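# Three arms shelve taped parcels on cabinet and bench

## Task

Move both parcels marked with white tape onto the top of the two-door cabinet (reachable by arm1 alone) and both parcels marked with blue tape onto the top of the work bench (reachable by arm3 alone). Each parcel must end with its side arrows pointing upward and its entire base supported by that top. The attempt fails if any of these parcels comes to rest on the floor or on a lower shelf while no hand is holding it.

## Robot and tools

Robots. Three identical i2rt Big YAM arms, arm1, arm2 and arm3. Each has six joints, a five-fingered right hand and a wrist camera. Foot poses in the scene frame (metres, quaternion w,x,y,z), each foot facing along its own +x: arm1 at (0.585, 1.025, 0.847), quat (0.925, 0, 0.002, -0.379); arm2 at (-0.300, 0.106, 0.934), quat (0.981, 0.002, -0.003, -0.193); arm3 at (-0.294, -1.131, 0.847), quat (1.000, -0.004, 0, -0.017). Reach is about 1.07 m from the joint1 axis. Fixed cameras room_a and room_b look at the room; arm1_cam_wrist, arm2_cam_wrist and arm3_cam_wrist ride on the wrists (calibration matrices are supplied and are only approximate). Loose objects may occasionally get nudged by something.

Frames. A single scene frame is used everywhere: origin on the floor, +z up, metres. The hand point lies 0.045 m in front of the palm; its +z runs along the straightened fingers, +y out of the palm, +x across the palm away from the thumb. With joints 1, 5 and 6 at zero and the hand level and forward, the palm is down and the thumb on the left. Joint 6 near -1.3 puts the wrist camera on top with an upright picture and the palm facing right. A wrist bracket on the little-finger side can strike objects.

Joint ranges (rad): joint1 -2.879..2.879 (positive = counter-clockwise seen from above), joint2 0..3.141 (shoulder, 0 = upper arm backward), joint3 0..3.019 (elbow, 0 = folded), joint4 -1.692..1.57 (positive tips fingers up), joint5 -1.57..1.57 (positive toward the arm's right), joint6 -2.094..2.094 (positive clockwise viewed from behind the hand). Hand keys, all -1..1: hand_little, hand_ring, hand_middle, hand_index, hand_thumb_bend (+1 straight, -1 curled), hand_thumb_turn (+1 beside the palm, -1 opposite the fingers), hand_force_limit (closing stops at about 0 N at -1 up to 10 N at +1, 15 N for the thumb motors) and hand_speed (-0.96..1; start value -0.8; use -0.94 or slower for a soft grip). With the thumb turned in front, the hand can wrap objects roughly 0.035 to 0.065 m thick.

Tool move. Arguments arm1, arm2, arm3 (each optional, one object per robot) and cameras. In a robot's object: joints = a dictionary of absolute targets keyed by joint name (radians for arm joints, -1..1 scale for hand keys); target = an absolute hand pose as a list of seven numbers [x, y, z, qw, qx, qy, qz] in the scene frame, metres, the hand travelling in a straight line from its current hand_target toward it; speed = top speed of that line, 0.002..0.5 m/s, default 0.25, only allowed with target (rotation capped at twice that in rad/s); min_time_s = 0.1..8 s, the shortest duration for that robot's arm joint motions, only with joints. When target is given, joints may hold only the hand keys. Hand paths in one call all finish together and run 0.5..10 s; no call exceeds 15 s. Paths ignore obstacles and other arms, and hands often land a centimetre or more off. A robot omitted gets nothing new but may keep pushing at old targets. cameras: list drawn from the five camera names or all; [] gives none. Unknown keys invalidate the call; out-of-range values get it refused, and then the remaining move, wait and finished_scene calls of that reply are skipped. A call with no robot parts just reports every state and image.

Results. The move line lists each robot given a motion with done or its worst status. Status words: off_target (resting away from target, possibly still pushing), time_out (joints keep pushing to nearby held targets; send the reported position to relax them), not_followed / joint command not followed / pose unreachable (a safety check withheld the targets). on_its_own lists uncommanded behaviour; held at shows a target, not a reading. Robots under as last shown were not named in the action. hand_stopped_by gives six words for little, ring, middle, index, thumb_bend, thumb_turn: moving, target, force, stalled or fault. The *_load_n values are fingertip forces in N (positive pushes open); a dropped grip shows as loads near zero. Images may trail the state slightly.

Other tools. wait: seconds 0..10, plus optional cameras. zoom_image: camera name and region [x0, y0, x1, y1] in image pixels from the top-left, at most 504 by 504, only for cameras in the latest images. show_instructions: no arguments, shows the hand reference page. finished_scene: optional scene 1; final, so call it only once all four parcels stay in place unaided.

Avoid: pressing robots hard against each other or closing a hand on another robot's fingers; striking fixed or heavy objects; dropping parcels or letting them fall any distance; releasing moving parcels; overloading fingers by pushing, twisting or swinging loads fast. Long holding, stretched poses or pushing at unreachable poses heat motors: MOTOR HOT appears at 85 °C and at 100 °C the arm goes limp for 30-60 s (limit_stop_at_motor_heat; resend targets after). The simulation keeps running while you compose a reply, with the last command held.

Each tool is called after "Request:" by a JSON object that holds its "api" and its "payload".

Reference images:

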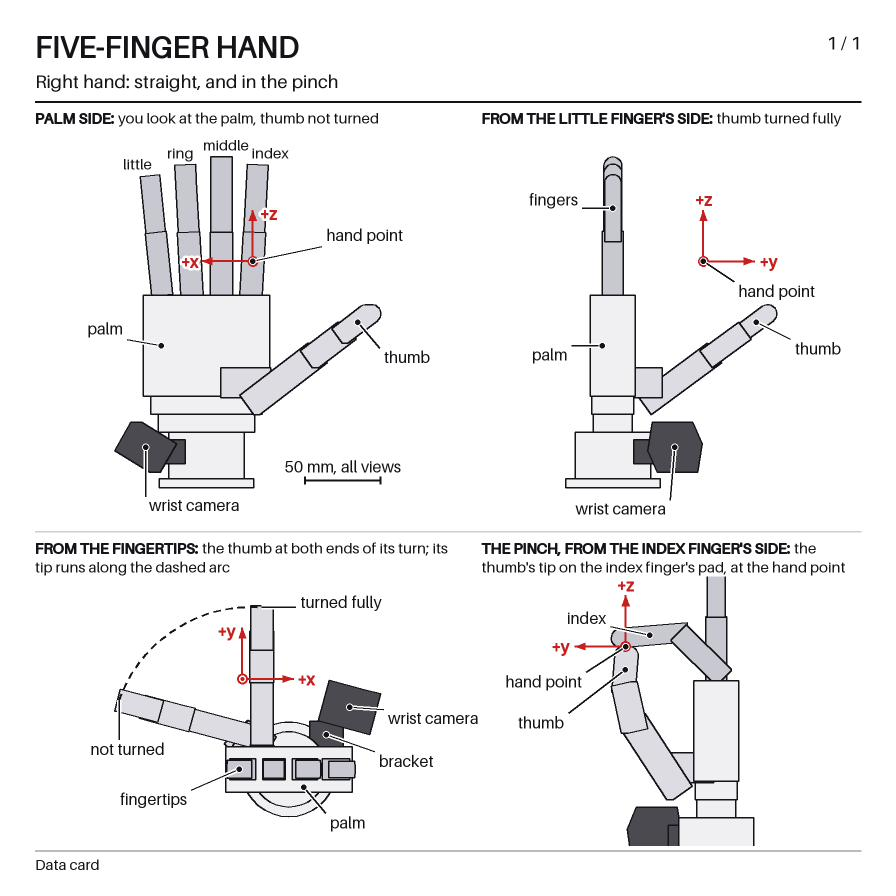

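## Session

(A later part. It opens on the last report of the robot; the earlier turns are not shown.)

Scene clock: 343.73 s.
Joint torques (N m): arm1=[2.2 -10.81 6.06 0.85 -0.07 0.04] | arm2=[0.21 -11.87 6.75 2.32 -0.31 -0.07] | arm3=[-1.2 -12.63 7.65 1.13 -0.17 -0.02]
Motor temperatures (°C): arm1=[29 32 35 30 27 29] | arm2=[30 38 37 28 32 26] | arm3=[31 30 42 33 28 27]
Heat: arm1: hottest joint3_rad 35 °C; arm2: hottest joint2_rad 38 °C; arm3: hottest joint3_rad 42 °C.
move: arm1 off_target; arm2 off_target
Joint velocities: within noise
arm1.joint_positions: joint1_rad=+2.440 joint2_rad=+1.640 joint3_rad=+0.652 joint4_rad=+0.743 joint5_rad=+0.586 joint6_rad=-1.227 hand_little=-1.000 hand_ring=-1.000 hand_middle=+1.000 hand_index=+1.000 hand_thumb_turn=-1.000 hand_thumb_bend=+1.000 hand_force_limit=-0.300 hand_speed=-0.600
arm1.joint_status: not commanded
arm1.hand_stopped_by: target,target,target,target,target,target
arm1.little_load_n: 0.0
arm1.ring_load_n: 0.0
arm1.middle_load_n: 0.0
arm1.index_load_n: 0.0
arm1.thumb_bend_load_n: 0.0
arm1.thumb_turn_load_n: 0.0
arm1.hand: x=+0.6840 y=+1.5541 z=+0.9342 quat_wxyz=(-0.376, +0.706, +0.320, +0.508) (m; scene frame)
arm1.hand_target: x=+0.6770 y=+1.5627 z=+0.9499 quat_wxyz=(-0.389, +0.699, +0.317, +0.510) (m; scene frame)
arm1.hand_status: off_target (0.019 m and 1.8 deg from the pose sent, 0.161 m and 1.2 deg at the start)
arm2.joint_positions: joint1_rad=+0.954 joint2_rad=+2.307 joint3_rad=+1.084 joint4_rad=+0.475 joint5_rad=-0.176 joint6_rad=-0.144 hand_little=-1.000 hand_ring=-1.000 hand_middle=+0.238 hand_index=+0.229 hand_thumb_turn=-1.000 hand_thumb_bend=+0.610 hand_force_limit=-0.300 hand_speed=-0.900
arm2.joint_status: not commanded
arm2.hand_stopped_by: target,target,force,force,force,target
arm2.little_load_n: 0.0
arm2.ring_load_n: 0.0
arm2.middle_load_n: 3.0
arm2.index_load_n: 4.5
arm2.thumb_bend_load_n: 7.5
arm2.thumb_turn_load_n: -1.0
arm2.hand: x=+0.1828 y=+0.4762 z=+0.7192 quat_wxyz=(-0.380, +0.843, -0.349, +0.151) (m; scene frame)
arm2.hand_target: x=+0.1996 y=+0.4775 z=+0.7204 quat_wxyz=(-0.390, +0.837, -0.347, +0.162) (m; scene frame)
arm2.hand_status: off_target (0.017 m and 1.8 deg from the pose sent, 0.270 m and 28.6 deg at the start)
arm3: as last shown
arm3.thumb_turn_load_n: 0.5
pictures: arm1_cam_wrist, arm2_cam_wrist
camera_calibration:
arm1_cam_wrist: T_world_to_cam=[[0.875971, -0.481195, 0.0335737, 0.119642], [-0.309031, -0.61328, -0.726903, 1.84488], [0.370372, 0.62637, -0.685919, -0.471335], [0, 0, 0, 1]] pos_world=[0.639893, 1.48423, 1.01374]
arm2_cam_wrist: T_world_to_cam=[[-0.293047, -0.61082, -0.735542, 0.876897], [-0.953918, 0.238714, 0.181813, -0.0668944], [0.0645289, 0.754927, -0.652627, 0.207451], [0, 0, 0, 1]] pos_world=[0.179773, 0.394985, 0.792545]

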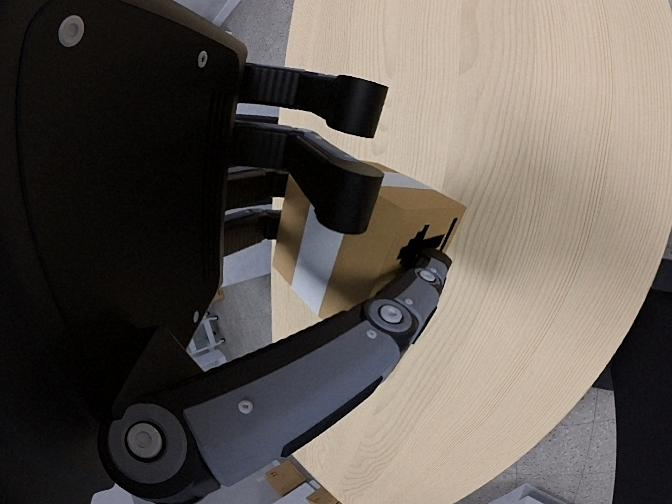

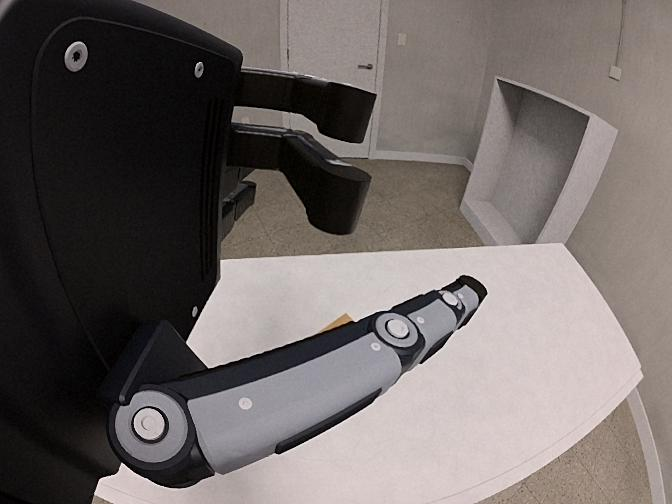

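Request:
{"api": "move", "payload": {"arm1": {"joints": {"joint1_rad": -0.3}, "min_time_s": 4.5}, "arm2": {"target": [0.20, 0.478, 0.688, -0.3904, 0.8373, -0.3468, 0.1617], "speed": 0.05}, "cameras": []}}

Request:
{"api": "move", "payload": {"arm2": {"target": [0.20, 0.478, 0.678, -0.3904, 0.8373, -0.3468, 0.1617], "speed": 0.04}, "cameras": ["arm1_cam_wrist"]}}

Scene clock: 350.07 s.
Joint torques (N m): arm1=[0.97 -10.87 6.01 0.87 -0.09 0.04] | arm2=[0.09 -11.99 6.3 2.33 -0.29 -0.05] | arm3=[-1.26 -12.51 7.6 1.11 -0.16 -0.01]
Motor temperatures (°C): arm1=[29 32 36 30 27 29] | arm2=[30 38 36 28 32 26] | arm3=[31 30 42 33 28 27]
Heat: arm1: hottest joint3_rad 36 °C; arm2: hottest joint2_rad 38 °C; arm3: hottest joint3_rad 42 °C.
move: arm1 done; arm2 off_target
Joint velocities: within noise
arm1.joint_positions: joint1_rad=-0.296 joint2_rad=+1.640 joint3_rad=+0.652 joint4_rad=+0.743 joint5_rad=+0.587 joint6_rad=-1.227 hand_little=-1.000 hand_ring=-1.000 hand_middle=+1.000 hand_index=+1.000 hand_thumb_turn=-1.000 hand_thumb_bend=+1.000 hand_force_limit=-0.300 hand_speed=-0.600
arm1.joint_status: all done
arm1.hand_stopped_by: target,target,target,target,target,target
arm1.little_load_n: 0.0
arm1.ring_load_n: 0.0
arm1.middle_load_n: 0.0
arm1.index_load_n: 0.0
arm1.thumb_bend_load_n: 0.0
arm1.thumb_turn_load_n: 0.0
arm1.hand: x=+0.7037 y=+0.4994 z=+0.9319 quat_wxyz=(+0.424, +0.458, -0.626, +0.468) (m; scene frame)
arm1.hand_target: x=+0.7052 y=+0.4922 z=+0.9475 quat_wxyz=(+0.426, +0.449, -0.623, +0.478) (m; scene frame)
arm1.hand_status: not commanded
arm2.joint_positions: joint1_rad=+0.954 joint2_rad=+2.385 joint3_rad=+1.116 joint4_rad=+0.524 joint5_rad=-0.176 joint6_rad=-0.144 hand_little=-1.000 hand_ring=-1.000 hand_middle=+0.238 hand_index=+0.229 hand_thumb_turn=-1.000 hand_thumb_bend=+0.610 hand_force_limit=-0.300 hand_speed=-0.900
arm2.joint_status: not commanded
arm2.hand_stopped_by: target,target,force,force,force,target
arm2.little_load_n: 0.0
arm2.ring_load_n: 0.0
arm2.middle_load_n: 3.0
arm2.index_load_n: 4.5
arm2.thumb_bend_load_n: 7.5
arm2.thumb_turn_load_n: -1.0
arm2.hand: x=+0.1847 y=+0.4773 z=+0.6901 quat_wxyz=(-0.382, +0.842, -0.348, +0.152) (m; scene frame)
arm2.hand_target: x=+0.1996 y=+0.4776 z=+0.6884 quat_wxyz=(-0.390, +0.837, -0.347, +0.162) (m; scene frame)
arm2.hand_status: off_target (0.015 m and 1.6 deg from the pose sent, 0.036 m and 1.8 deg at the start)
arm3.joint_positions: joint1_rad=-1.353 joint2_rad=+1.631 joint3_rad=+0.633 joint4_rad=+0.813 joint5_rad=+0.246 joint6_rad=-1.318 hand_little=-1.000 hand_ring=-1.000 hand_middle=+1.000 hand_index=+1.000 hand_thumb_turn=-1.000 hand_thumb_bend=+1.000 hand_force_limit=-0.300 hand_speed=-0.600
arm3.joint_status: not commanded
arm3.hand_stopped_by: target,target,target,target,target,target
arm3.little_load_n: 0.0
arm3.ring_load_n: 0.0
arm3.middle_load_n: 0.0
arm3.index_load_n: 0.0
arm3.thumb_bend_load_n: 0.0
arm3.thumb_turn_load_n: 0.5
arm3.hand: x=-0.2881 y=-1.6954 z=+0.9442 quat_wxyz=(+0.422, +0.462, -0.610, +0.486) (m; scene frame)
arm3.hand_target: x=-0.2900 y=-1.6999 z=+0.9501 quat_wxyz=(+0.423, +0.457, -0.610, +0.489) (m; scene frame)
arm3.hand_status: not commanded
pictures: none
No camera images: "cameras" was empty.

Scene clock: 351.07 s.
Joint torques (N m): arm1=[1.03 -10.87 6.01 0.87 -0.09 0.05] | arm2=[0.03 -11.93 6.3 2.43 -0.3 -0.05] | arm3=[-1.26 -12.57 7.62 1.11 -0.16 -0.01]
Motor temperatures (°C): arm1=[29 32 36 30 27 29] | arm2=[30 38 36 28 32 26] | arm3=[31 30 42 33 28 27]
Heat: arm1: hottest joint3_rad 36 °C; arm2: hottest joint2_rad 38 °C; arm3: hottest joint3_rad 42 °C.
move: arm2 off_target
Joint velocities: within noise
arm1, arm3: as last shown
arm2.joint_positions: joint1_rad=+0.954 joint2_rad=+2.409 joint3_rad=+1.126 joint4_rad=+0.537 joint5_rad=-0.176 joint6_rad=-0.144 hand_little=-1.000 hand_ring=-1.000 hand_middle=+0.238 hand_index=+0.229 hand_thumb_turn=-1.000 hand_thumb_bend=+0.610 hand_force_limit=-0.300 hand_speed=-0.900
arm2.joint_status: not commanded
arm2.hand_stopped_by: target,target,force,force,force,target
arm2.little_load_n: 0.0
arm2.ring_load_n: 0.0
arm2.middle_load_n: 3.0
arm2.index_load_n: 4.5
arm2.thumb_bend_load_n: 7.5
arm2.thumb_turn_load_n: -1.0
arm2.hand: x=+0.1843 y=+0.4771 z=+0.6804 quat_wxyz=(-0.381, +0.843, -0.348, +0.152) (m; scene frame)
arm2.hand_target: x=+0.1996 y=+0.4775 z=+0.6784 quat_wxyz=(-0.390, +0.837, -0.347, +0.162) (m; scene frame)
arm2.hand_status: off_target (0.016 m and 1.7 deg from the pose sent, 0.020 m and 1.6 deg at the start)
pictures: arm1_cam_wrist
camera_calibration:
arm1_cam_wrist: T_world_to_cam=[[-0.994459, 0.0971019, 0.0402779, 0.616175], [0.0377585, 0.687509, -0.725193, 0.307198], [-0.0981091, -0.719654, -0.687366, 1.18374], [0, 0, 0, 1]] pos_world=[0.717297, 0.58085, 1.01162]

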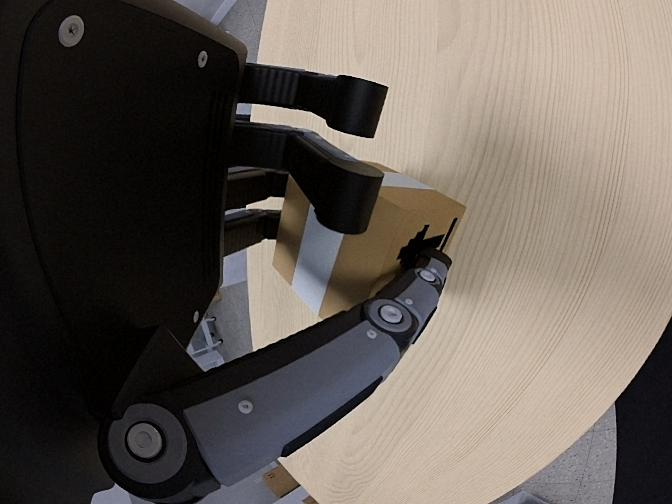

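Request:
{"api": "move", "payload": {"arm2": {"target": [0.205, 0.478, 0.666, -0.3904, 0.8373, -0.3468, 0.1617], "speed": 0.04}, "cameras": ["arm1_cam_wrist"]}}

Scene clock: 361.13 s.
Joint torques (N m): arm1=[0.97 -10.87 6.01 0.87 -0.09 0.04] | arm2=[-0.09 -11.99 6.26 2.36 -0.31 -0.06] | arm3=[-1.26 -12.57 7.65 1.13 -0.16 -0.02]
Motor temperatures (°C): arm1=[29 31 36 30 27 29] | arm2=[30 38 36 28 32 26] | arm3=[31 30 42 33 28 27]
Heat: arm1: hottest joint3_rad 36 °C; arm2: hottest joint2_rad 38 °C; arm3: hottest joint3_rad 42 °C.
move: arm2 off_target
Joint velocities: within noise
arm1, arm3: as last shown
arm2.joint_positions: joint1_rad=+0.950 joint2_rad=+2.443 joint3_rad=+1.154 joint4_rad=+0.543 joint5_rad=-0.180 joint6_rad=-0.147 hand_little=-1.000 hand_ring=-1.000 hand_middle=+0.238 hand_index=+0.229 hand_thumb_turn=-1.000 hand_thumb_bend=+0.610 hand_force_limit=-0.300 hand_speed=-0.900
arm2.joint_status: not commanded
arm2.hand_stopped_by: target,target,force,force,force,target
arm2.little_load_n: 0.0
arm2.ring_load_n: 0.0
arm2.middle_load_n: 3.0
arm2.index_load_n: 4.5
arm2.thumb_bend_load_n: 7.5
arm2.thumb_turn_load_n: -1.0
arm2.hand: x=+0.1890 y=+0.4782 z=+0.6688 quat_wxyz=(-0.382, +0.843, -0.348, +0.152) (m; scene frame)
arm2.hand_target: x=+0.2045 y=+0.4777 z=+0.6665 quat_wxyz=(-0.390, +0.837, -0.347, +0.162) (m; scene frame)
arm2.hand_status: off_target (0.016 m and 1.6 deg from the pose sent, 0.025 m and 1.7 deg at the start)
arm3.thumb_turn_load_n: 0.0
pictures: arm1_cam_wrist
camera_calibration:
arm1_cam_wrist: T_world_to_cam=[[-0.994459, 0.0971019, 0.0402779, 0.616175], [0.0377585, 0.687509, -0.725193, 0.307198], [-0.0981091, -0.719654, -0.687366, 1.18374], [0, 0, 0, 1]] pos_world=[0.717297, 0.58085, 1.01162]

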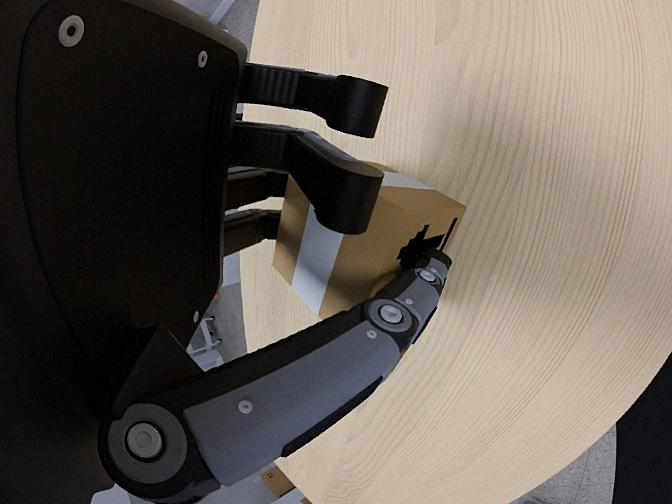

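Request:
{"api": "move", "payload": {"arm2": {"target": [0.206, 0.478, 0.658, -0.3904, 0.8373, -0.3468, 0.1617], "speed": 0.04}, "cameras": ["arm1_cam_wrist"]}}

Scene clock: 363.10 s.
Joint torques (N m): arm1=[1.03 -10.87 6.02 0.87 -0.09 0.04] | arm2=[-0.03 -12.04 6.11 2.32 -0.31 -0.05] | arm3=[-1.32 -12.51 7.66 1.13 -0.15 -0.01]
Motor temperatures (°C): arm1=[29 31 36 30 27 29] | arm2=[30 38 36 28 32 26] | arm3=[31 30 42 33 28 27]
Heat: arm1: hottest joint3_rad 36 °C; arm2: hottest joint2_rad 38 °C; arm3: hottest joint3_rad 42 °C.
move: arm2 off_target
Joint velocities: within noise
arm1, arm3: as last shown
arm1.thumb_turn_load_n: 0.5
arm2.joint_positions: joint1_rad=+0.949 joint2_rad=+2.461 joint3_rad=+1.168 joint4_rad=+0.553 joint5_rad=-0.181 joint6_rad=-0.148 hand_little=-1.000 hand_ring=-1.000 hand_middle=+0.238 hand_index=+0.229 hand_thumb_turn=-1.000 hand_thumb_bend=+0.610 hand_force_limit=-0.300 hand_speed=-0.900
arm2.joint_status: not commanded
arm2.hand_stopped_by: target,target,force,force,force,target
arm2.little_load_n: 0.0
arm2.ring_load_n: 0.0
arm2.middle_load_n: 3.0
arm2.index_load_n: 4.5
arm2.thumb_bend_load_n: 7.5
arm2.thumb_turn_load_n: -1.0
arm2.hand: x=+0.1918 y=+0.4793 z=+0.6628 quat_wxyz=(-0.384, +0.842, -0.347, +0.153) (m; scene frame)
arm2.hand_target: x=+0.2056 y=+0.4776 z=+0.6584 quat_wxyz=(-0.390, +0.837, -0.347, +0.162) (m; scene frame)
arm2.hand_status: off_target (0.015 m and 1.4 deg from the pose sent, 0.020 m and 1.6 deg at the start)
pictures: arm1_cam_wrist
camera_calibration:
arm1_cam_wrist: T_world_to_cam=[[-0.994459, 0.0971019, 0.0402779, 0.616175], [0.0377585, 0.687509, -0.725193, 0.307198], [-0.0981091, -0.719654, -0.687366, 1.18374], [0, 0, 0, 1]] pos_world=[0.717297, 0.58085, 1.01162]

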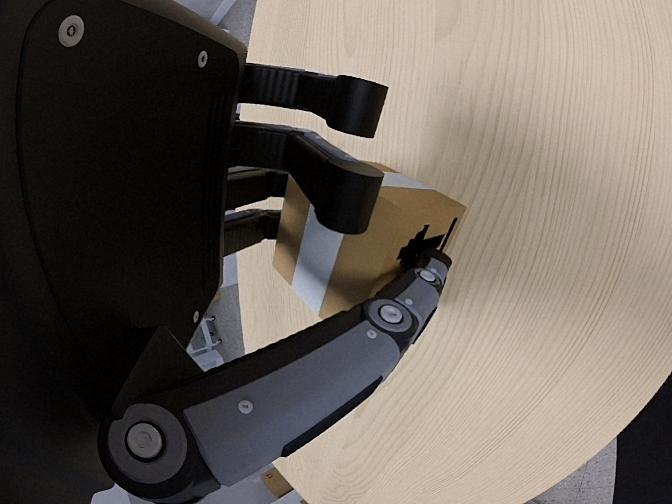

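Request:
{"api": "move", "payload": {"arm2": {"target": [0.207, 0.478, 0.65, -0.3904, 0.8373, -0.3468, 0.1617], "speed": 0.04}, "cameras": ["arm1_cam_wrist", "room_a", "arm2_cam_wrist"]}}

Scene clock: 365.27 s.
Joint torques (N m): arm1=[1.08 -10.87 6.01 0.87 -0.09 0.04] | arm2=[-0.03 -11.28 6.02 2.22 -0.27 -0.05] | arm3=[-1.03 -12.51 7.64 1.1 -0.16 -0.01]
Motor temperatures (°C): arm1=[29 31 36 30 27 29] | arm2=[30 38 36 28 32 26] | arm3=[31 30 42 33 28 27]
Heat: arm1: hottest joint3_rad 36 °C; arm2: hottest joint2_rad 38 °C; arm3: hottest joint3_rad 42 °C.
move: arm2 off_target
Joint velocities: within noise
arm1, arm3: as last shown
arm1.thumb_turn_load_n: 0.0
arm2.joint_positions: joint1_rad=+0.949 joint2_rad=+2.471 joint3_rad=+1.182 joint4_rad=+0.563 joint5_rad=-0.182 joint6_rad=-0.148 hand_little=-1.000 hand_ring=-1.000 hand_middle=+0.238 hand_index=+0.229 hand_thumb_turn=-1.000 hand_thumb_bend=+0.610 hand_force_limit=-0.300 hand_speed=-0.900
arm2.joint_status: not commanded
arm2.hand_stopped_by: target,target,force,force,force,target
arm2.little_load_n: 0.0
arm2.ring_load_n: -0.5
arm2.middle_load_n: 2.5
arm2.index_load_n: 4.5
arm2.thumb_bend_load_n: 7.5
arm2.thumb_turn_load_n: -1.0
arm2.hand: x=+0.1973 y=+0.4828 z=+0.6622 quat_wxyz=(-0.389, +0.840, -0.345, +0.156) (m; scene frame)
arm2.hand_target: x=+0.2064 y=+0.4776 z=+0.6505 quat_wxyz=(-0.390, +0.837, -0.347, +0.162) (m; scene frame)
arm2.hand_status: off_target (0.016 m and 0.7 deg from the pose sent, 0.020 m and 1.4 deg at the start)
arm3.thumb_turn_load_n: 0.5
pictures: arm1_cam_wrist, arm2_cam_wrist, room_a
camera_calibration:
arm1_cam_wrist: T_world_to_cam=[[-0.994459, 0.0971019, 0.0402779, 0.616175], [0.0377585, 0.687509, -0.725193, 0.307198], [-0.0981091, -0.719654, -0.687366, 1.18374], [0, 0, 0, 1]] pos_world=[0.717297, 0.58085, 1.01162]
arm2_cam_wrist: T_world_to_cam=[[-0.277088, -0.601751, -0.749078, 0.84469], [-0.957926, 0.233728, 0.166583, -0.0309649], [0.0748394, 0.763719, -0.641196, 0.15045], [0, 0, 0, 1]] pos_world=[0.193132, 0.400629, 0.734365]

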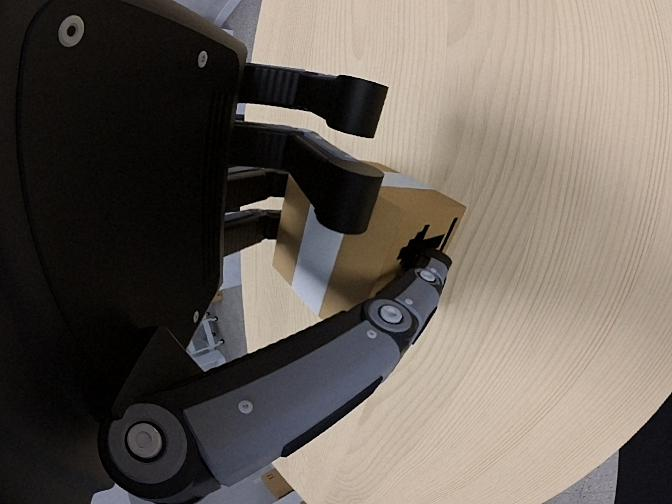

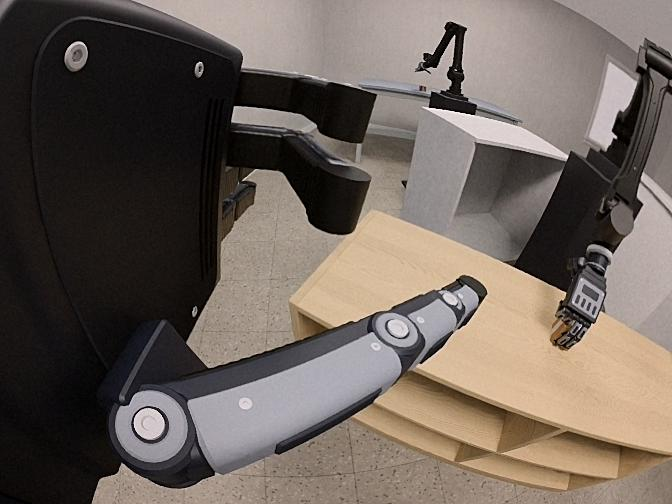

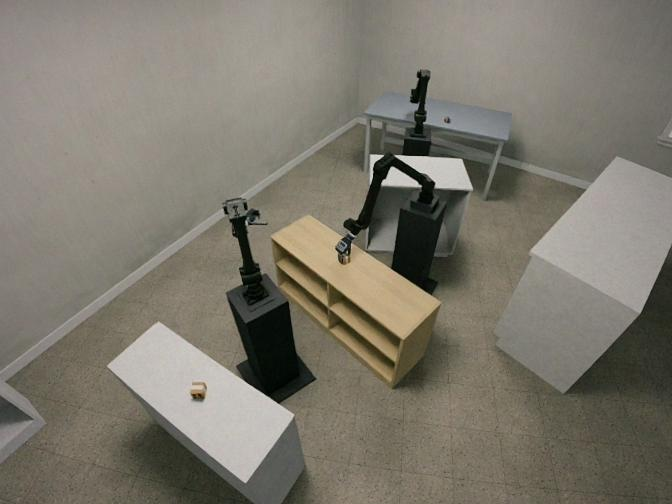

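Request:
{"api": "move", "payload": {"arm2": {"joints": {"hand_index": 1, "hand_middle": 1, "hand_thumb_bend": 1, "hand_speed": -0.6}}, "cameras": ["arm1_cam_wrist"]}}

Request:
{"api": "move", "payload": {"arm2": {"target": [0.207, 0.478, 0.9, -0.3904, 0.8373, -0.3468, 0.1617], "speed": 0.15}, "cameras": ["arm1_cam_wrist", "arm2_cam_wrist"]}}

Scene clock: 369.53 s.
Joint torques (N m): arm1=[1.08 -10.93 6.02 0.87 -0.09 0.04] | arm2=[0.03 -11.58 5.83 2.17 -0.25 -0.05] | arm3=[-1.2 -12.51 7.64 1.13 -0.16 -0.02]
Motor temperatures (°C): arm1=[29 31 36 30 27 29] | arm2=[30 38 36 28 32 26] | arm3=[31 30 42 33 28 27]
Heat: arm1: hottest joint3_rad 36 °C; arm2: hottest joint2_rad 38 °C; arm3: hottest joint3_rad 42 °C.
move: arm2 done
Joint velocities: within noise
arm1, arm3: as last shown
arm1.thumb_turn_load_n: 0.5
arm2.joint_positions: joint1_rad=+0.948 joint2_rad=+2.473 joint3_rad=+1.185 joint4_rad=+0.564 joint5_rad=-0.183 joint6_rad=-0.148 hand_little=-1.000 hand_ring=-1.000 hand_middle=+1.000 hand_index=+1.000 hand_thumb_turn=-1.000 hand_thumb_bend=+1.000 hand_force_limit=-0.300 hand_speed=-0.600
arm2.joint_status: all done
arm2.hand_stopped_by: target,target,target,target,target,target
arm2.little_load_n: 0.0
arm2.ring_load_n: 0.0
arm2.middle_load_n: 0.0
arm2.index_load_n: 0.0
arm2.thumb_bend_load_n: 0.0
arm2.thumb_turn_load_n: 0.0
arm2.hand: x=+0.1987 y=+0.4835 z=+0.6622 quat_wxyz=(-0.391, +0.839, -0.345, +0.157) (m; scene frame)
arm2.hand_target: x=+0.2065 y=+0.4776 z=+0.6506 quat_wxyz=(-0.390, +0.837, -0.347, +0.162) (m; scene frame)
arm2.hand_status: not commanded
arm3.thumb_bend_load_n: -0.5
arm3.thumb_turn_load_n: 0.0
pictures: arm1_cam_wrist
camera_calibration:
arm1_cam_wrist: T_world_to_cam=[[-0.994459, 0.0971019, 0.0402779, 0.616175], [0.0377585, 0.687509, -0.725193, 0.307198], [-0.0981091, -0.719654, -0.687366, 1.18374], [0, 0, 0, 1]] pos_world=[0.717297, 0.58085, 1.01162]

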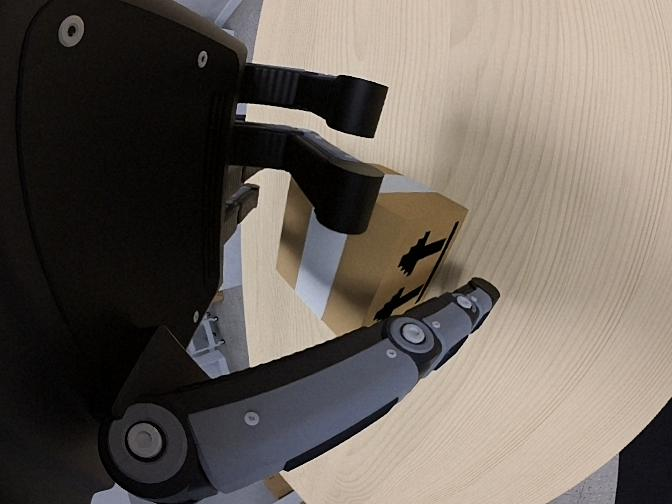

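Scene clock: 371.97 s.
Joint torques (N m): arm1=[1.03 -10.87 6.02 0.87 -0.09 0.04] | arm2=[-0.03 -11.46 7.71 1.06 -0.26 -0.04] | arm3=[-1.2 -12.57 7.65 1.11 -0.17 -0.02]
Motor temperatures (°C): arm1=[29 31 36 30 27 29] | arm2=[30 38 35 28 32 26] | arm3=[31 30 42 33 28 27]
Heat: arm1: hottest joint3_rad 36 °C; arm2: hottest joint2_rad 38 °C; arm3: hottest joint3_rad 42 °C.
move: arm2 off_target
Joint velocities: within noise
arm1, arm3: as last shown
arm2.joint_positions: joint1_rad=+0.948 joint2_rad=+1.910 joint3_rad=+1.087 joint4_rad=+0.121 joint5_rad=-0.183 joint6_rad=-0.148 hand_little=-1.000 hand_ring=-1.000 hand_middle=+1.000 hand_index=+1.000 hand_thumb_turn=-1.000 hand_thumb_bend=+1.000 hand_force_limit=-0.300 hand_speed=-0.600
arm2.joint_status: not commanded
arm2.hand_stopped_by: target,target,target,target,target,target
arm2.little_load_n: 0.0
arm2.ring_load_n: 0.0
arm2.middle_load_n: 0.0
arm2.index_load_n: 0.0
arm2.thumb_bend_load_n: 0.0
arm2.thumb_turn_load_n: 0.0
arm2.hand: x=+0.2045 y=+0.4873 z=+0.9057 quat_wxyz=(-0.399, +0.835, -0.342, +0.163) (m; scene frame)
arm2.hand_target: x=+0.2068 y=+0.4780 z=+0.9000 quat_wxyz=(-0.390, +0.837, -0.347, +0.162) (m; scene frame)
arm2.hand_status: off_target (0.011 m and 1.1 deg from the pose sent, 0.238 m and 0.6 deg at the start)
arm3.thumb_bend_load_n: 0.0
arm3.thumb_turn_load_n: 0.5
pictures: arm1_cam_wrist, arm2_cam_wrist
camera_calibration:
arm1_cam_wrist: T_world_to_cam=[[-0.994459, 0.0971019, 0.0402779, 0.616175], [0.0377585, 0.687509, -0.725193, 0.307198], [-0.0981091, -0.719654, -0.687366, 1.18374], [0, 0, 0, 1]] pos_world=[0.717297, 0.58085, 1.01162]
arm2_cam_wrist: T_world_to_cam=[[-0.261115, -0.591494, -0.762859, 1.03608], [-0.961256, 0.231655, 0.149406, -0.0483574], [0.0883474, 0.772315, -0.629066, 0.28468], [0, 0, 0, 1]] pos_world=[0.1989, 0.404172, 0.976689]

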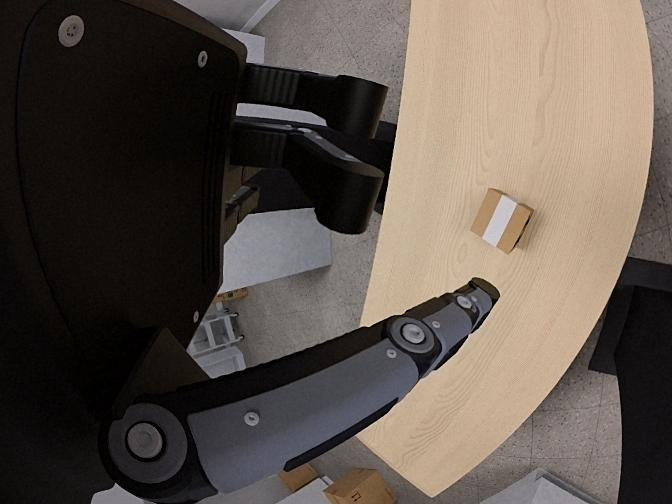

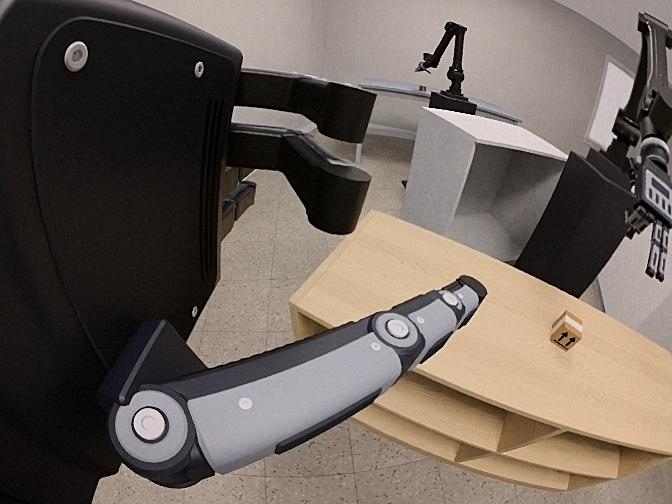

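Request:
{"api": "move", "payload": {"arm2": {"joints": {"joint1_rad": -0.7}, "min_time_s": 3.5}, "cameras": ["arm2_cam_wrist"]}}

Request:
{"api": "zoom_image", "payload": {"camera": "arm2_cam_wrist", "region": [500, 280, 640, 385]}}

Scene clock: 379.30 s.
Joint torques (N m): arm1=[1.03 -10.87 6.01 0.88 -0.09 0.04] | arm2=[1.55 -11.46 7.58 0.99 -0.24 -0.05] | arm3=[-1.26 -12.51 7.65 1.14 -0.16 -0.02]
Motor temperatures (°C): arm1=[29 31 37 30 27 29] | arm2=[30 38 36 28 32 26] | arm3=[31 30 42 33 28 27]
Heat: arm1: hottest joint3_rad 37 °C; arm2: hottest joint2_rad 38 °C; arm3: hottest joint3_rad 42 °C.
move: arm2 done
Joint velocities: within noise
arm1, arm3: as last shown
arm1.thumb_turn_load_n: 0.0
arm2.joint_positions: joint1_rad=-0.699 joint2_rad=+1.910 joint3_rad=+1.087 joint4_rad=+0.121 joint5_rad=-0.183 joint6_rad=-0.148 hand_little=-1.000 hand_ring=-1.000 hand_middle=+1.000 hand_index=+1.000 hand_thumb_turn=-1.000 hand_thumb_bend=+1.000 hand_force_limit=-0.300 hand_speed=-0.600
arm2.joint_status: all done
arm2.hand_stopped_by: target,target,target,target,target,target
arm2.little_load_n: 0.0
arm2.ring_load_n: 0.0
arm2.middle_load_n: 0.0
arm2.index_load_n: 0.0
arm2.thumb_bend_load_n: 0.0
arm2.thumb_turn_load_n: 0.0
arm2.hand: x=+0.0424 y=-0.4260 z=+0.9015 quat_wxyz=(-0.155, +0.315, -0.847, +0.399) (m; scene frame)
arm2.hand_target: x=+0.0399 y=-0.4232 z=+0.8958 quat_wxyz=(-0.152, +0.319, -0.850, +0.392) (m; scene frame)
arm2.hand_status: not commanded
pictures: arm2_cam_wrist
camera_calibration:
arm2_cam_wrist: T_world_to_cam=[[-0.566871, 0.313145, -0.761969, 0.847878], [0.303166, 0.939326, 0.160491, 0.245795], [0.765994, -0.140026, -0.627412, 0.582843], [0, 0, 0, 1]] pos_world=[-0.0403338, -0.414778, 0.972292]

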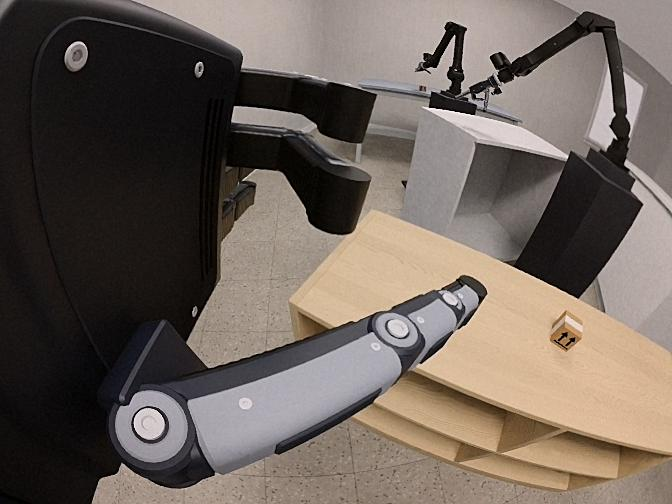

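Scaled by 3.600 from the camera's 672x504 image, which has a finer 960x720 frame.

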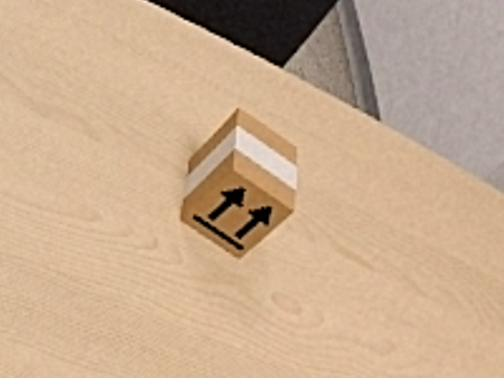

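Request:
{"api": "move", "payload": {"arm1": {"target": [0.18, 0.445, 0.845, 0.16172, -0.34683, -0.83731, 0.39043], "speed": 0.2}, "cameras": ["arm1_cam_wrist", "arm2_cam_wrist"]}}

Request:
{"api": "zoom_image", "payload": {"camera": "arm2_cam_wrist", "region": [220, 120, 520, 345]}}

Scene clock: 392.80 s.
Joint torques (N m): arm1=[1.08 -14.21 9.17 0.69 -0.16 0.26] | arm2=[1.26 -11.52 7.65 1.07 -0.23 -0.07] | arm3=[-1.2 -12.45 7.65 1.11 -0.16 -0.02]
Motor temperatures (°C): arm1=[29 31 37 30 27 29] | arm2=[30 38 36 28 32 26] | arm3=[31 30 42 33 28 27]
Heat: arm1: hottest joint3_rad 37 °C; arm2: hottest joint2_rad 38 °C; arm3: hottest joint3_rad 42 °C.
move: arm1 off_target
Joint velocities: within noise
arm1.joint_positions: joint1_rad=-1.417 joint2_rad=+1.961 joint3_rad=+1.276 joint4_rad=-0.035 joint5_rad=+0.118 joint6_rad=+0.088 hand_little=-1.000 hand_ring=-1.000 hand_middle=+1.000 hand_index=+1.000 hand_thumb_turn=-1.000 hand_thumb_bend=+1.000 hand_force_limit=-0.300 hand_speed=-0.600
arm1.joint_status: not commanded
arm1.hand_stopped_by: target,target,target,target,target,target
arm1.little_load_n: 0.0
arm1.ring_load_n: 0.0
arm1.middle_load_n: 0.0
arm1.index_load_n: 0.0
arm1.thumb_bend_load_n: 0.0
arm1.thumb_turn_load_n: 0.0
arm1.hand: x=+0.1915 y=+0.4576 z=+0.8386 quat_wxyz=(+0.163, -0.339, -0.844, +0.383) (m; scene frame)
arm1.hand_target: x=+0.1804 y=+0.4456 z=+0.8453 quat_wxyz=(+0.162, -0.347, -0.837, +0.391) (m; scene frame)
arm1.hand_status: off_target (0.018 m and 1.5 deg from the pose sent, 0.534 m and 103.9 deg at the start)
arm2: as last shown
arm3.joint_positions: joint1_rad=-1.353 joint2_rad=+1.631 joint3_rad=+0.633 joint4_rad=+0.813 joint5_rad=+0.246 joint6_rad=-1.318 hand_little=-1.000 hand_ring=-1.000 hand_middle=+1.000 hand_index=+1.000 hand_thumb_turn=-1.000 hand_thumb_bend=+1.000 hand_force_limit=-0.300 hand_speed=-0.600
arm3.joint_status: not commanded
arm3.hand_stopped_by: target,target,target,target,target,target
arm3.little_load_n: 0.0
arm3.ring_load_n: 0.0
arm3.middle_load_n: 0.0
arm3.index_load_n: 0.0
arm3.thumb_bend_load_n: 0.0
arm3.thumb_turn_load_n: 0.5
arm3.hand: x=-0.2881 y=-1.6954 z=+0.9442 quat_wxyz=(+0.422, +0.462, -0.610, +0.486) (m; scene frame)
arm3.hand_target: x=-0.2900 y=-1.6999 z=+0.9501 quat_wxyz=(+0.423, +0.457, -0.610, +0.489) (m; scene frame)
arm3.hand_status: not commanded
pictures: arm1_cam_wrist, arm2_cam_wrist
camera_calibration:
arm1_cam_wrist: T_world_to_cam=[[0.261624, 0.632489, -0.729048, 0.274278], [0.964667, -0.195738, 0.176363, -0.241654], [-0.0311546, -0.749429, -0.661351, 1.01828], [0, 0, 0, 1]] pos_world=[0.193082, 0.542348, 0.91602]
arm2_cam_wrist: T_world_to_cam=[[-0.566871, 0.313145, -0.761969, 0.847878], [0.303166, 0.939326, 0.160491, 0.245795], [0.765994, -0.140026, -0.627412, 0.582843], [0, 0, 0, 1]] pos_world=[-0.0403338, -0.414778, 0.972292]

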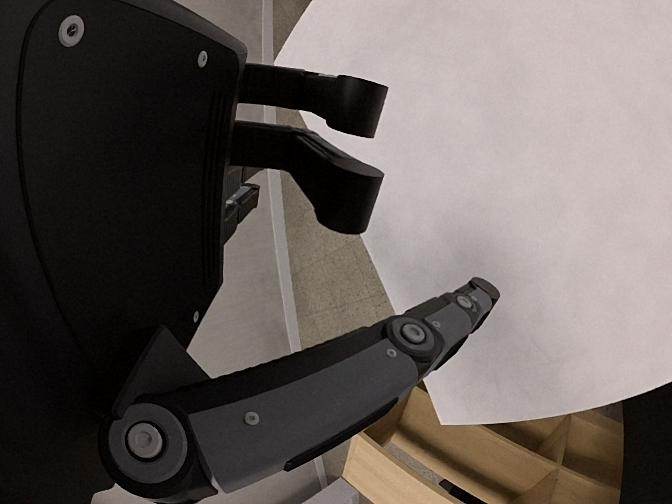

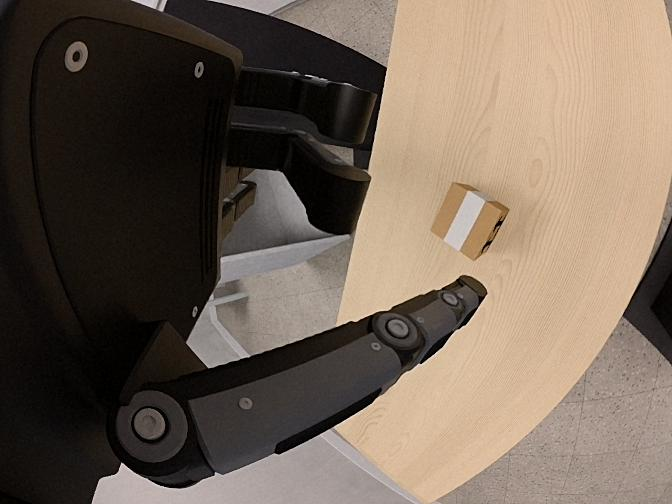

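Scaled by 1.680 from the camera's 672x504 image, which has a finer 960x720 frame.

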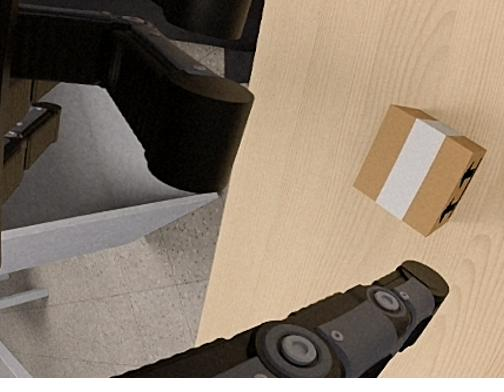

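Request:
{"api": "zoom_image", "payload": {"camera": "arm2_cam_wrist", "region": [420, 170, 520, 270]}}

Scaled by 5.040 from the camera's 672x504 image, which has a finer 960x720 frame.

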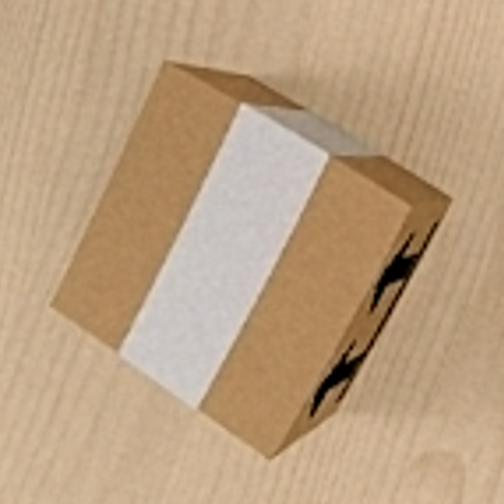

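Request:
{"api": "move", "payload": {"arm1": {"target": [0.183, 0.443, 0.715, 0.16851, -0.36139, -0.83113, 0.38755], "speed": 0.12}, "cameras": ["arm2_cam_wrist"]}}

Scene clock: 406.33 s.
Joint torques (N m): arm1=[1.9 -15.85 6.61 1.66 0 0.27] | arm2=[1.26 -11.4 7.61 1.03 -0.24 -0.04] | arm3=[-1.32 -12.45 7.62 1.1 -0.16 -0.01]
Motor temperatures (°C): arm1=[29 32 38 30 27 29] | arm2=[30 38 36 28 32 26] | arm3=[31 30 42 33 28 27]
Heat: arm1: hottest joint3_rad 38 °C; arm2: hottest joint2_rad 38 °C; arm3: hottest joint3_rad 42 °C.
move: arm1 off_target
Joint velocities: within noise
arm1.joint_positions: joint1_rad=-1.417 joint2_rad=+2.210 joint3_rad=+1.276 joint4_rad=+0.192 joint5_rad=+0.152 joint6_rad=+0.120 hand_little=-1.000 hand_ring=-1.000 hand_middle=+1.000 hand_index=+1.000 hand_thumb_turn=-1.000 hand_thumb_bend=+1.000 hand_force_limit=-0.300 hand_speed=-0.600
arm1.joint_status: not commanded
arm1.hand_stopped_by: target,target,target,target,target,target
arm1.little_load_n: 0.0
arm1.ring_load_n: 0.0
arm1.middle_load_n: 0.0
arm1.index_load_n: 0.0
arm1.thumb_bend_load_n: 0.0
arm1.thumb_turn_load_n: 0.0
arm1.hand: x=+0.1866 y=+0.4597 z=+0.7090 quat_wxyz=(+0.169, -0.360, -0.839, +0.371) (m; scene frame)
arm1.hand_target: x=+0.1834 y=+0.4434 z=+0.7155 quat_wxyz=(+0.168, -0.361, -0.831, +0.388) (m; scene frame)
arm1.hand_status: off_target (0.018 m and 2.1 deg from the pose sent, 0.125 m and 3.1 deg at the start)
arm2, arm3: as last shown
arm2.middle_load_n: -0.5
pictures: arm2_cam_wrist
camera_calibration:
arm2_cam_wrist: T_world_to_cam=[[-0.566871, 0.313145, -0.761969, 0.847878], [0.303166, 0.939326, 0.160491, 0.245795], [0.765994, -0.140026, -0.627412, 0.582843], [0, 0, 0, 1]] pos_world=[-0.0403338, -0.414778, 0.972292]

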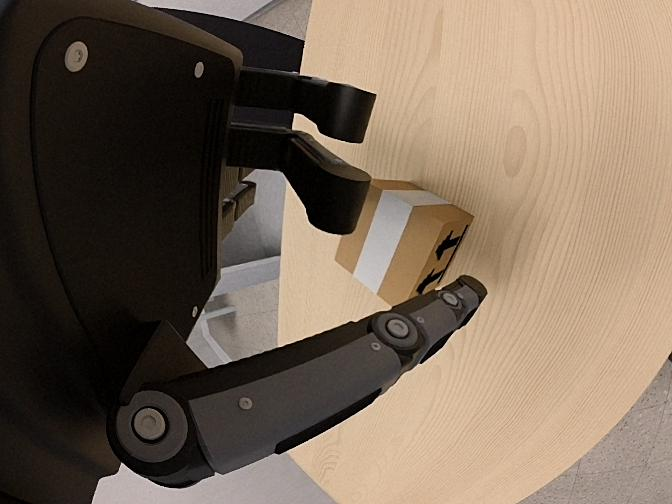

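Request:
{"api": "move", "payload": {"arm1": {"target": [0.191, 0.439, 0.666, 0.16851, -0.36139, -0.83113, 0.38755], "speed": 0.06}, "cameras": ["arm2_cam_wrist"]}}

Scene clock: 409.57 s.
Joint torques (N m): arm1=[2.02 -15.62 6.69 1.63 0 0.27] | arm2=[1.38 -11.46 7.6 1.03 -0.22 -0.05] | arm3=[-1.14 -12.51 7.66 1.14 -0.17 -0.01]
Motor temperatures (°C): arm1=[29 32 38 30 27 29] | arm2=[30 38 36 28 32 26] | arm3=[31 30 42 33 28 27]
Heat: arm1: hottest joint3_rad 38 °C; arm2: hottest joint2_rad 38 °C; arm3: hottest joint3_rad 42 °C.
move: arm1 off_target
Joint velocities: within noise
arm1.joint_positions: joint1_rad=-1.404 joint2_rad=+2.305 joint3_rad=+1.285 joint4_rad=+0.275 joint5_rad=+0.163 joint6_rad=+0.130 hand_little=-1.000 hand_ring=-1.000 hand_middle=+1.000 hand_index=+1.000 hand_thumb_turn=-1.000 hand_thumb_bend=+1.000 hand_force_limit=-0.300 hand_speed=-0.600
arm1.joint_status: not commanded
arm1.hand_stopped_by: target,target,target,target,target,target
arm1.little_load_n: 0.0
arm1.ring_load_n: 0.0
arm1.middle_load_n: 0.0
arm1.index_load_n: 0.0
arm1.thumb_bend_load_n: 0.0
arm1.thumb_turn_load_n: 0.0
arm1.hand: x=+0.1949 y=+0.4584 z=+0.6626 quat_wxyz=(+0.169, -0.360, -0.839, +0.370) (m; scene frame)
arm1.hand_target: x=+0.1916 y=+0.4398 z=+0.6666 quat_wxyz=(+0.168, -0.361, -0.831, +0.387) (m; scene frame)
arm1.hand_status: off_target (0.020 m and 2.2 deg from the pose sent, 0.048 m and 2.2 deg at the start)
arm2, arm3: as last shown
arm2.middle_load_n: 0.0
arm3.ring_load_n: -0.5
pictures: arm2_cam_wrist
camera_calibration:
arm2_cam_wrist: T_world_to_cam=[[-0.566871, 0.313145, -0.761969, 0.847878], [0.303166, 0.939326, 0.160491, 0.245795], [0.765994, -0.140026, -0.627412, 0.582843], [0, 0, 0, 1]] pos_world=[-0.0403338, -0.414778, 0.972292]

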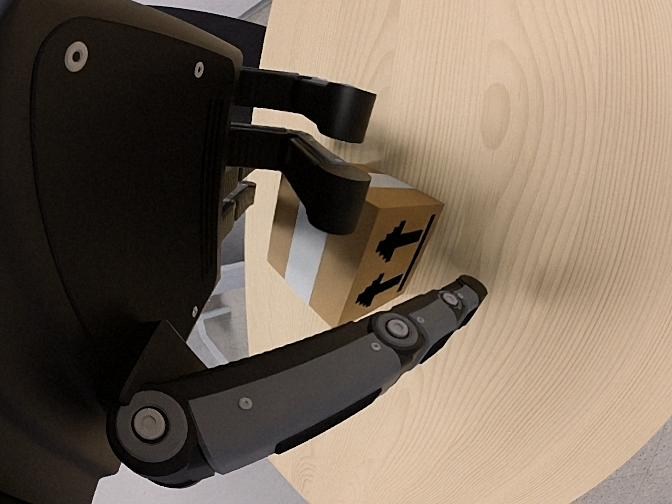

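Request:
{"api": "move", "payload": {"arm1": {"joints": {"hand_index": -0.3, "hand_middle": -0.3, "hand_thumb_bend": -0.3, "hand_speed": -0.9, "hand_force_limit": -0.3}}, "cameras": ["arm2_cam_wrist"]}}

Scene clock: 417.53 s.
Joint torques (N m): arm1=[1.96 -15.56 6.68 1.62 -0.01 0.26] | arm2=[1.32 -11.52 7.58 1.06 -0.24 -0.06] | arm3=[-1.32 -12.63 7.62 1.14 -0.16 -0.01]
Motor temperatures (°C): arm1=[29 33 38 30 27 29] | arm2=[30 38 36 28 32 26] | arm3=[31 30 42 33 28 27]
Heat: arm1: hottest joint3_rad 38 °C; arm2: hottest joint2_rad 38 °C; arm3: hottest joint3_rad 42 °C.
move: arm1 off_target
Joint velocities: within noise
arm1.joint_positions: joint1_rad=-1.404 joint2_rad=+2.305 joint3_rad=+1.285 joint4_rad=+0.275 joint5_rad=+0.163 joint6_rad=+0.131 hand_little=-1.000 hand_ring=-1.000 hand_middle=+0.238 hand_index=+0.229 hand_thumb_turn=-1.000 hand_thumb_bend=+0.610 hand_force_limit=-0.300 hand_speed=-0.900
arm1.joint_status: hand_middle off_target (ended at +0.238, target -0.300); hand_index off_target (ended at +0.229, target -0.300); hand_thumb_bend off_target (ended at +0.610, target -0.300); the others done
arm1.hand_stopped_by: target,target,force,force,force,target
arm1.little_load_n: 0.0
arm1.ring_load_n: 0.0
arm1.middle_load_n: 2.5
arm1.index_load_n: 4.0
arm1.thumb_bend_load_n: 6.5
arm1.thumb_turn_load_n: -1.0
arm1.hand: x=+0.1949 y=+0.4583 z=+0.6626 quat_wxyz=(+0.169, -0.361, -0.839, +0.370) (m; scene frame)
arm1.hand_target: x=+0.1916 y=+0.4397 z=+0.6666 quat_wxyz=(+0.168, -0.361, -0.831, +0.387) (m; scene frame)
arm1.hand_status: not commanded
arm2, arm3: as last shown
arm3.ring_load_n: 0.0
pictures: arm2_cam_wrist
camera_calibration:
arm2_cam_wrist: T_world_to_cam=[[-0.566871, 0.313145, -0.761969, 0.847878], [0.303166, 0.939326, 0.160491, 0.245795], [0.765994, -0.140026, -0.627412, 0.582843], [0, 0, 0, 1]] pos_world=[-0.0403338, -0.414778, 0.972292]

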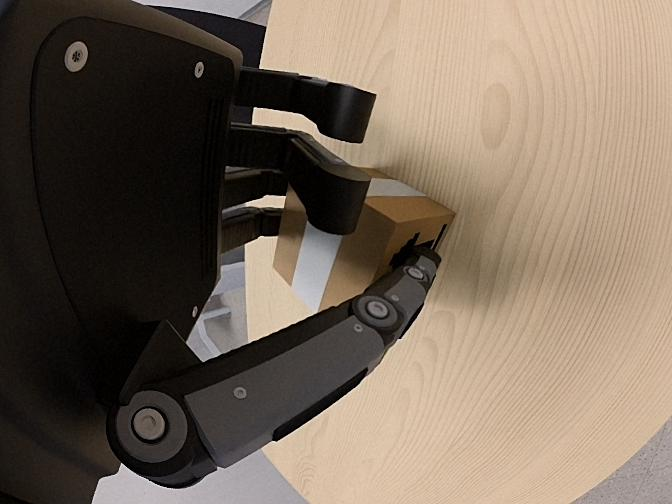

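Request:
{"api": "move", "payload": {"arm1": {"target": [0.195, 0.443, 0.93, 0.16851, -0.36139, -0.83113, 0.38755], "speed": 0.12}, "cameras": ["arm2_cam_wrist"]}}

Scene clock: 425.90 s.
Joint torques (N m): arm1=[1.96 -16.85 9.85 0.69 -0.02 0.26] | arm2=[1.26 -11.28 7.61 1.02 -0.24 -0.05] | arm3=[-1.26 -12.45 7.62 1.1 -0.17 -0.01]
Motor temperatures (°C): arm1=[29 33 38 30 27 29] | arm2=[29 38 36 28 32 26] | arm3=[31 30 42 33 28 27]
Heat: arm1: hottest joint3_rad 38 °C; arm2: hottest joint2_rad 38 °C; arm3: hottest joint3_rad 42 °C.
move: arm1 off_target
Joint velocities: within noise
arm1.joint_positions: joint1_rad=-1.404 joint2_rad=+1.867 joint3_rad=+1.320 joint4_rad=-0.228 joint5_rad=+0.163 joint6_rad=+0.131 hand_little=-1.000 hand_ring=-1.000 hand_middle=+0.238 hand_index=+0.229 hand_thumb_turn=-1.000 hand_thumb_bend=+0.610 hand_force_limit=-0.300 hand_speed=-0.900
arm1.joint_status: not commanded
arm1.hand_stopped_by: target,target,force,force,force,target
arm1.little_load_n: 0.0
arm1.ring_load_n: 0.0
arm1.middle_load_n: 2.5
arm1.index_load_n: 4.0
arm1.thumb_bend_load_n: 7.0
arm1.thumb_turn_load_n: -0.5
arm1.hand: x=+0.2007 y=+0.4652 z=+0.8914 quat_wxyz=(+0.166, -0.362, -0.845, +0.357) (m; scene frame)
arm1.hand_target: x=+0.1960 y=+0.4444 z=+0.9303 quat_wxyz=(+0.168, -0.361, -0.831, +0.388) (m; scene frame)
arm1.hand_status: off_target (0.045 m and 3.8 deg from the pose sent, 0.268 m and 2.2 deg at the start)
arm2, arm3: as last shown
arm3.middle_load_n: -0.5
arm3.thumb_turn_load_n: 0.0
pictures: arm2_cam_wrist
camera_calibration:
arm2_cam_wrist: T_world_to_cam=[[-0.566871, 0.313145, -0.761969, 0.847878], [0.303166, 0.939326, 0.160491, 0.245795], [0.765994, -0.140026, -0.627412, 0.582843], [0, 0, 0, 1]] pos_world=[-0.0403338, -0.414778, 0.972292]

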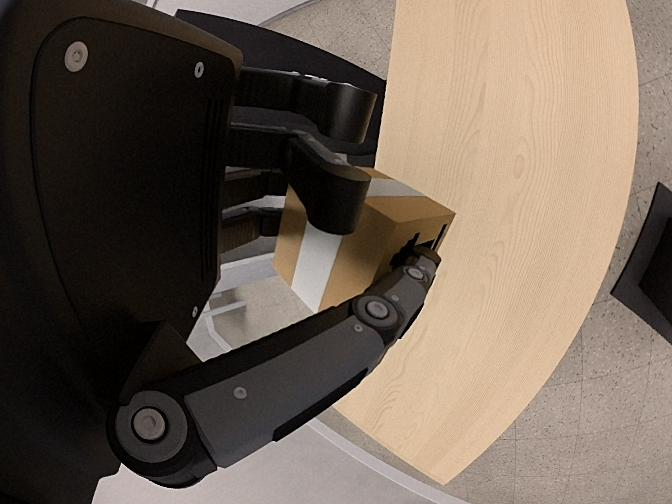

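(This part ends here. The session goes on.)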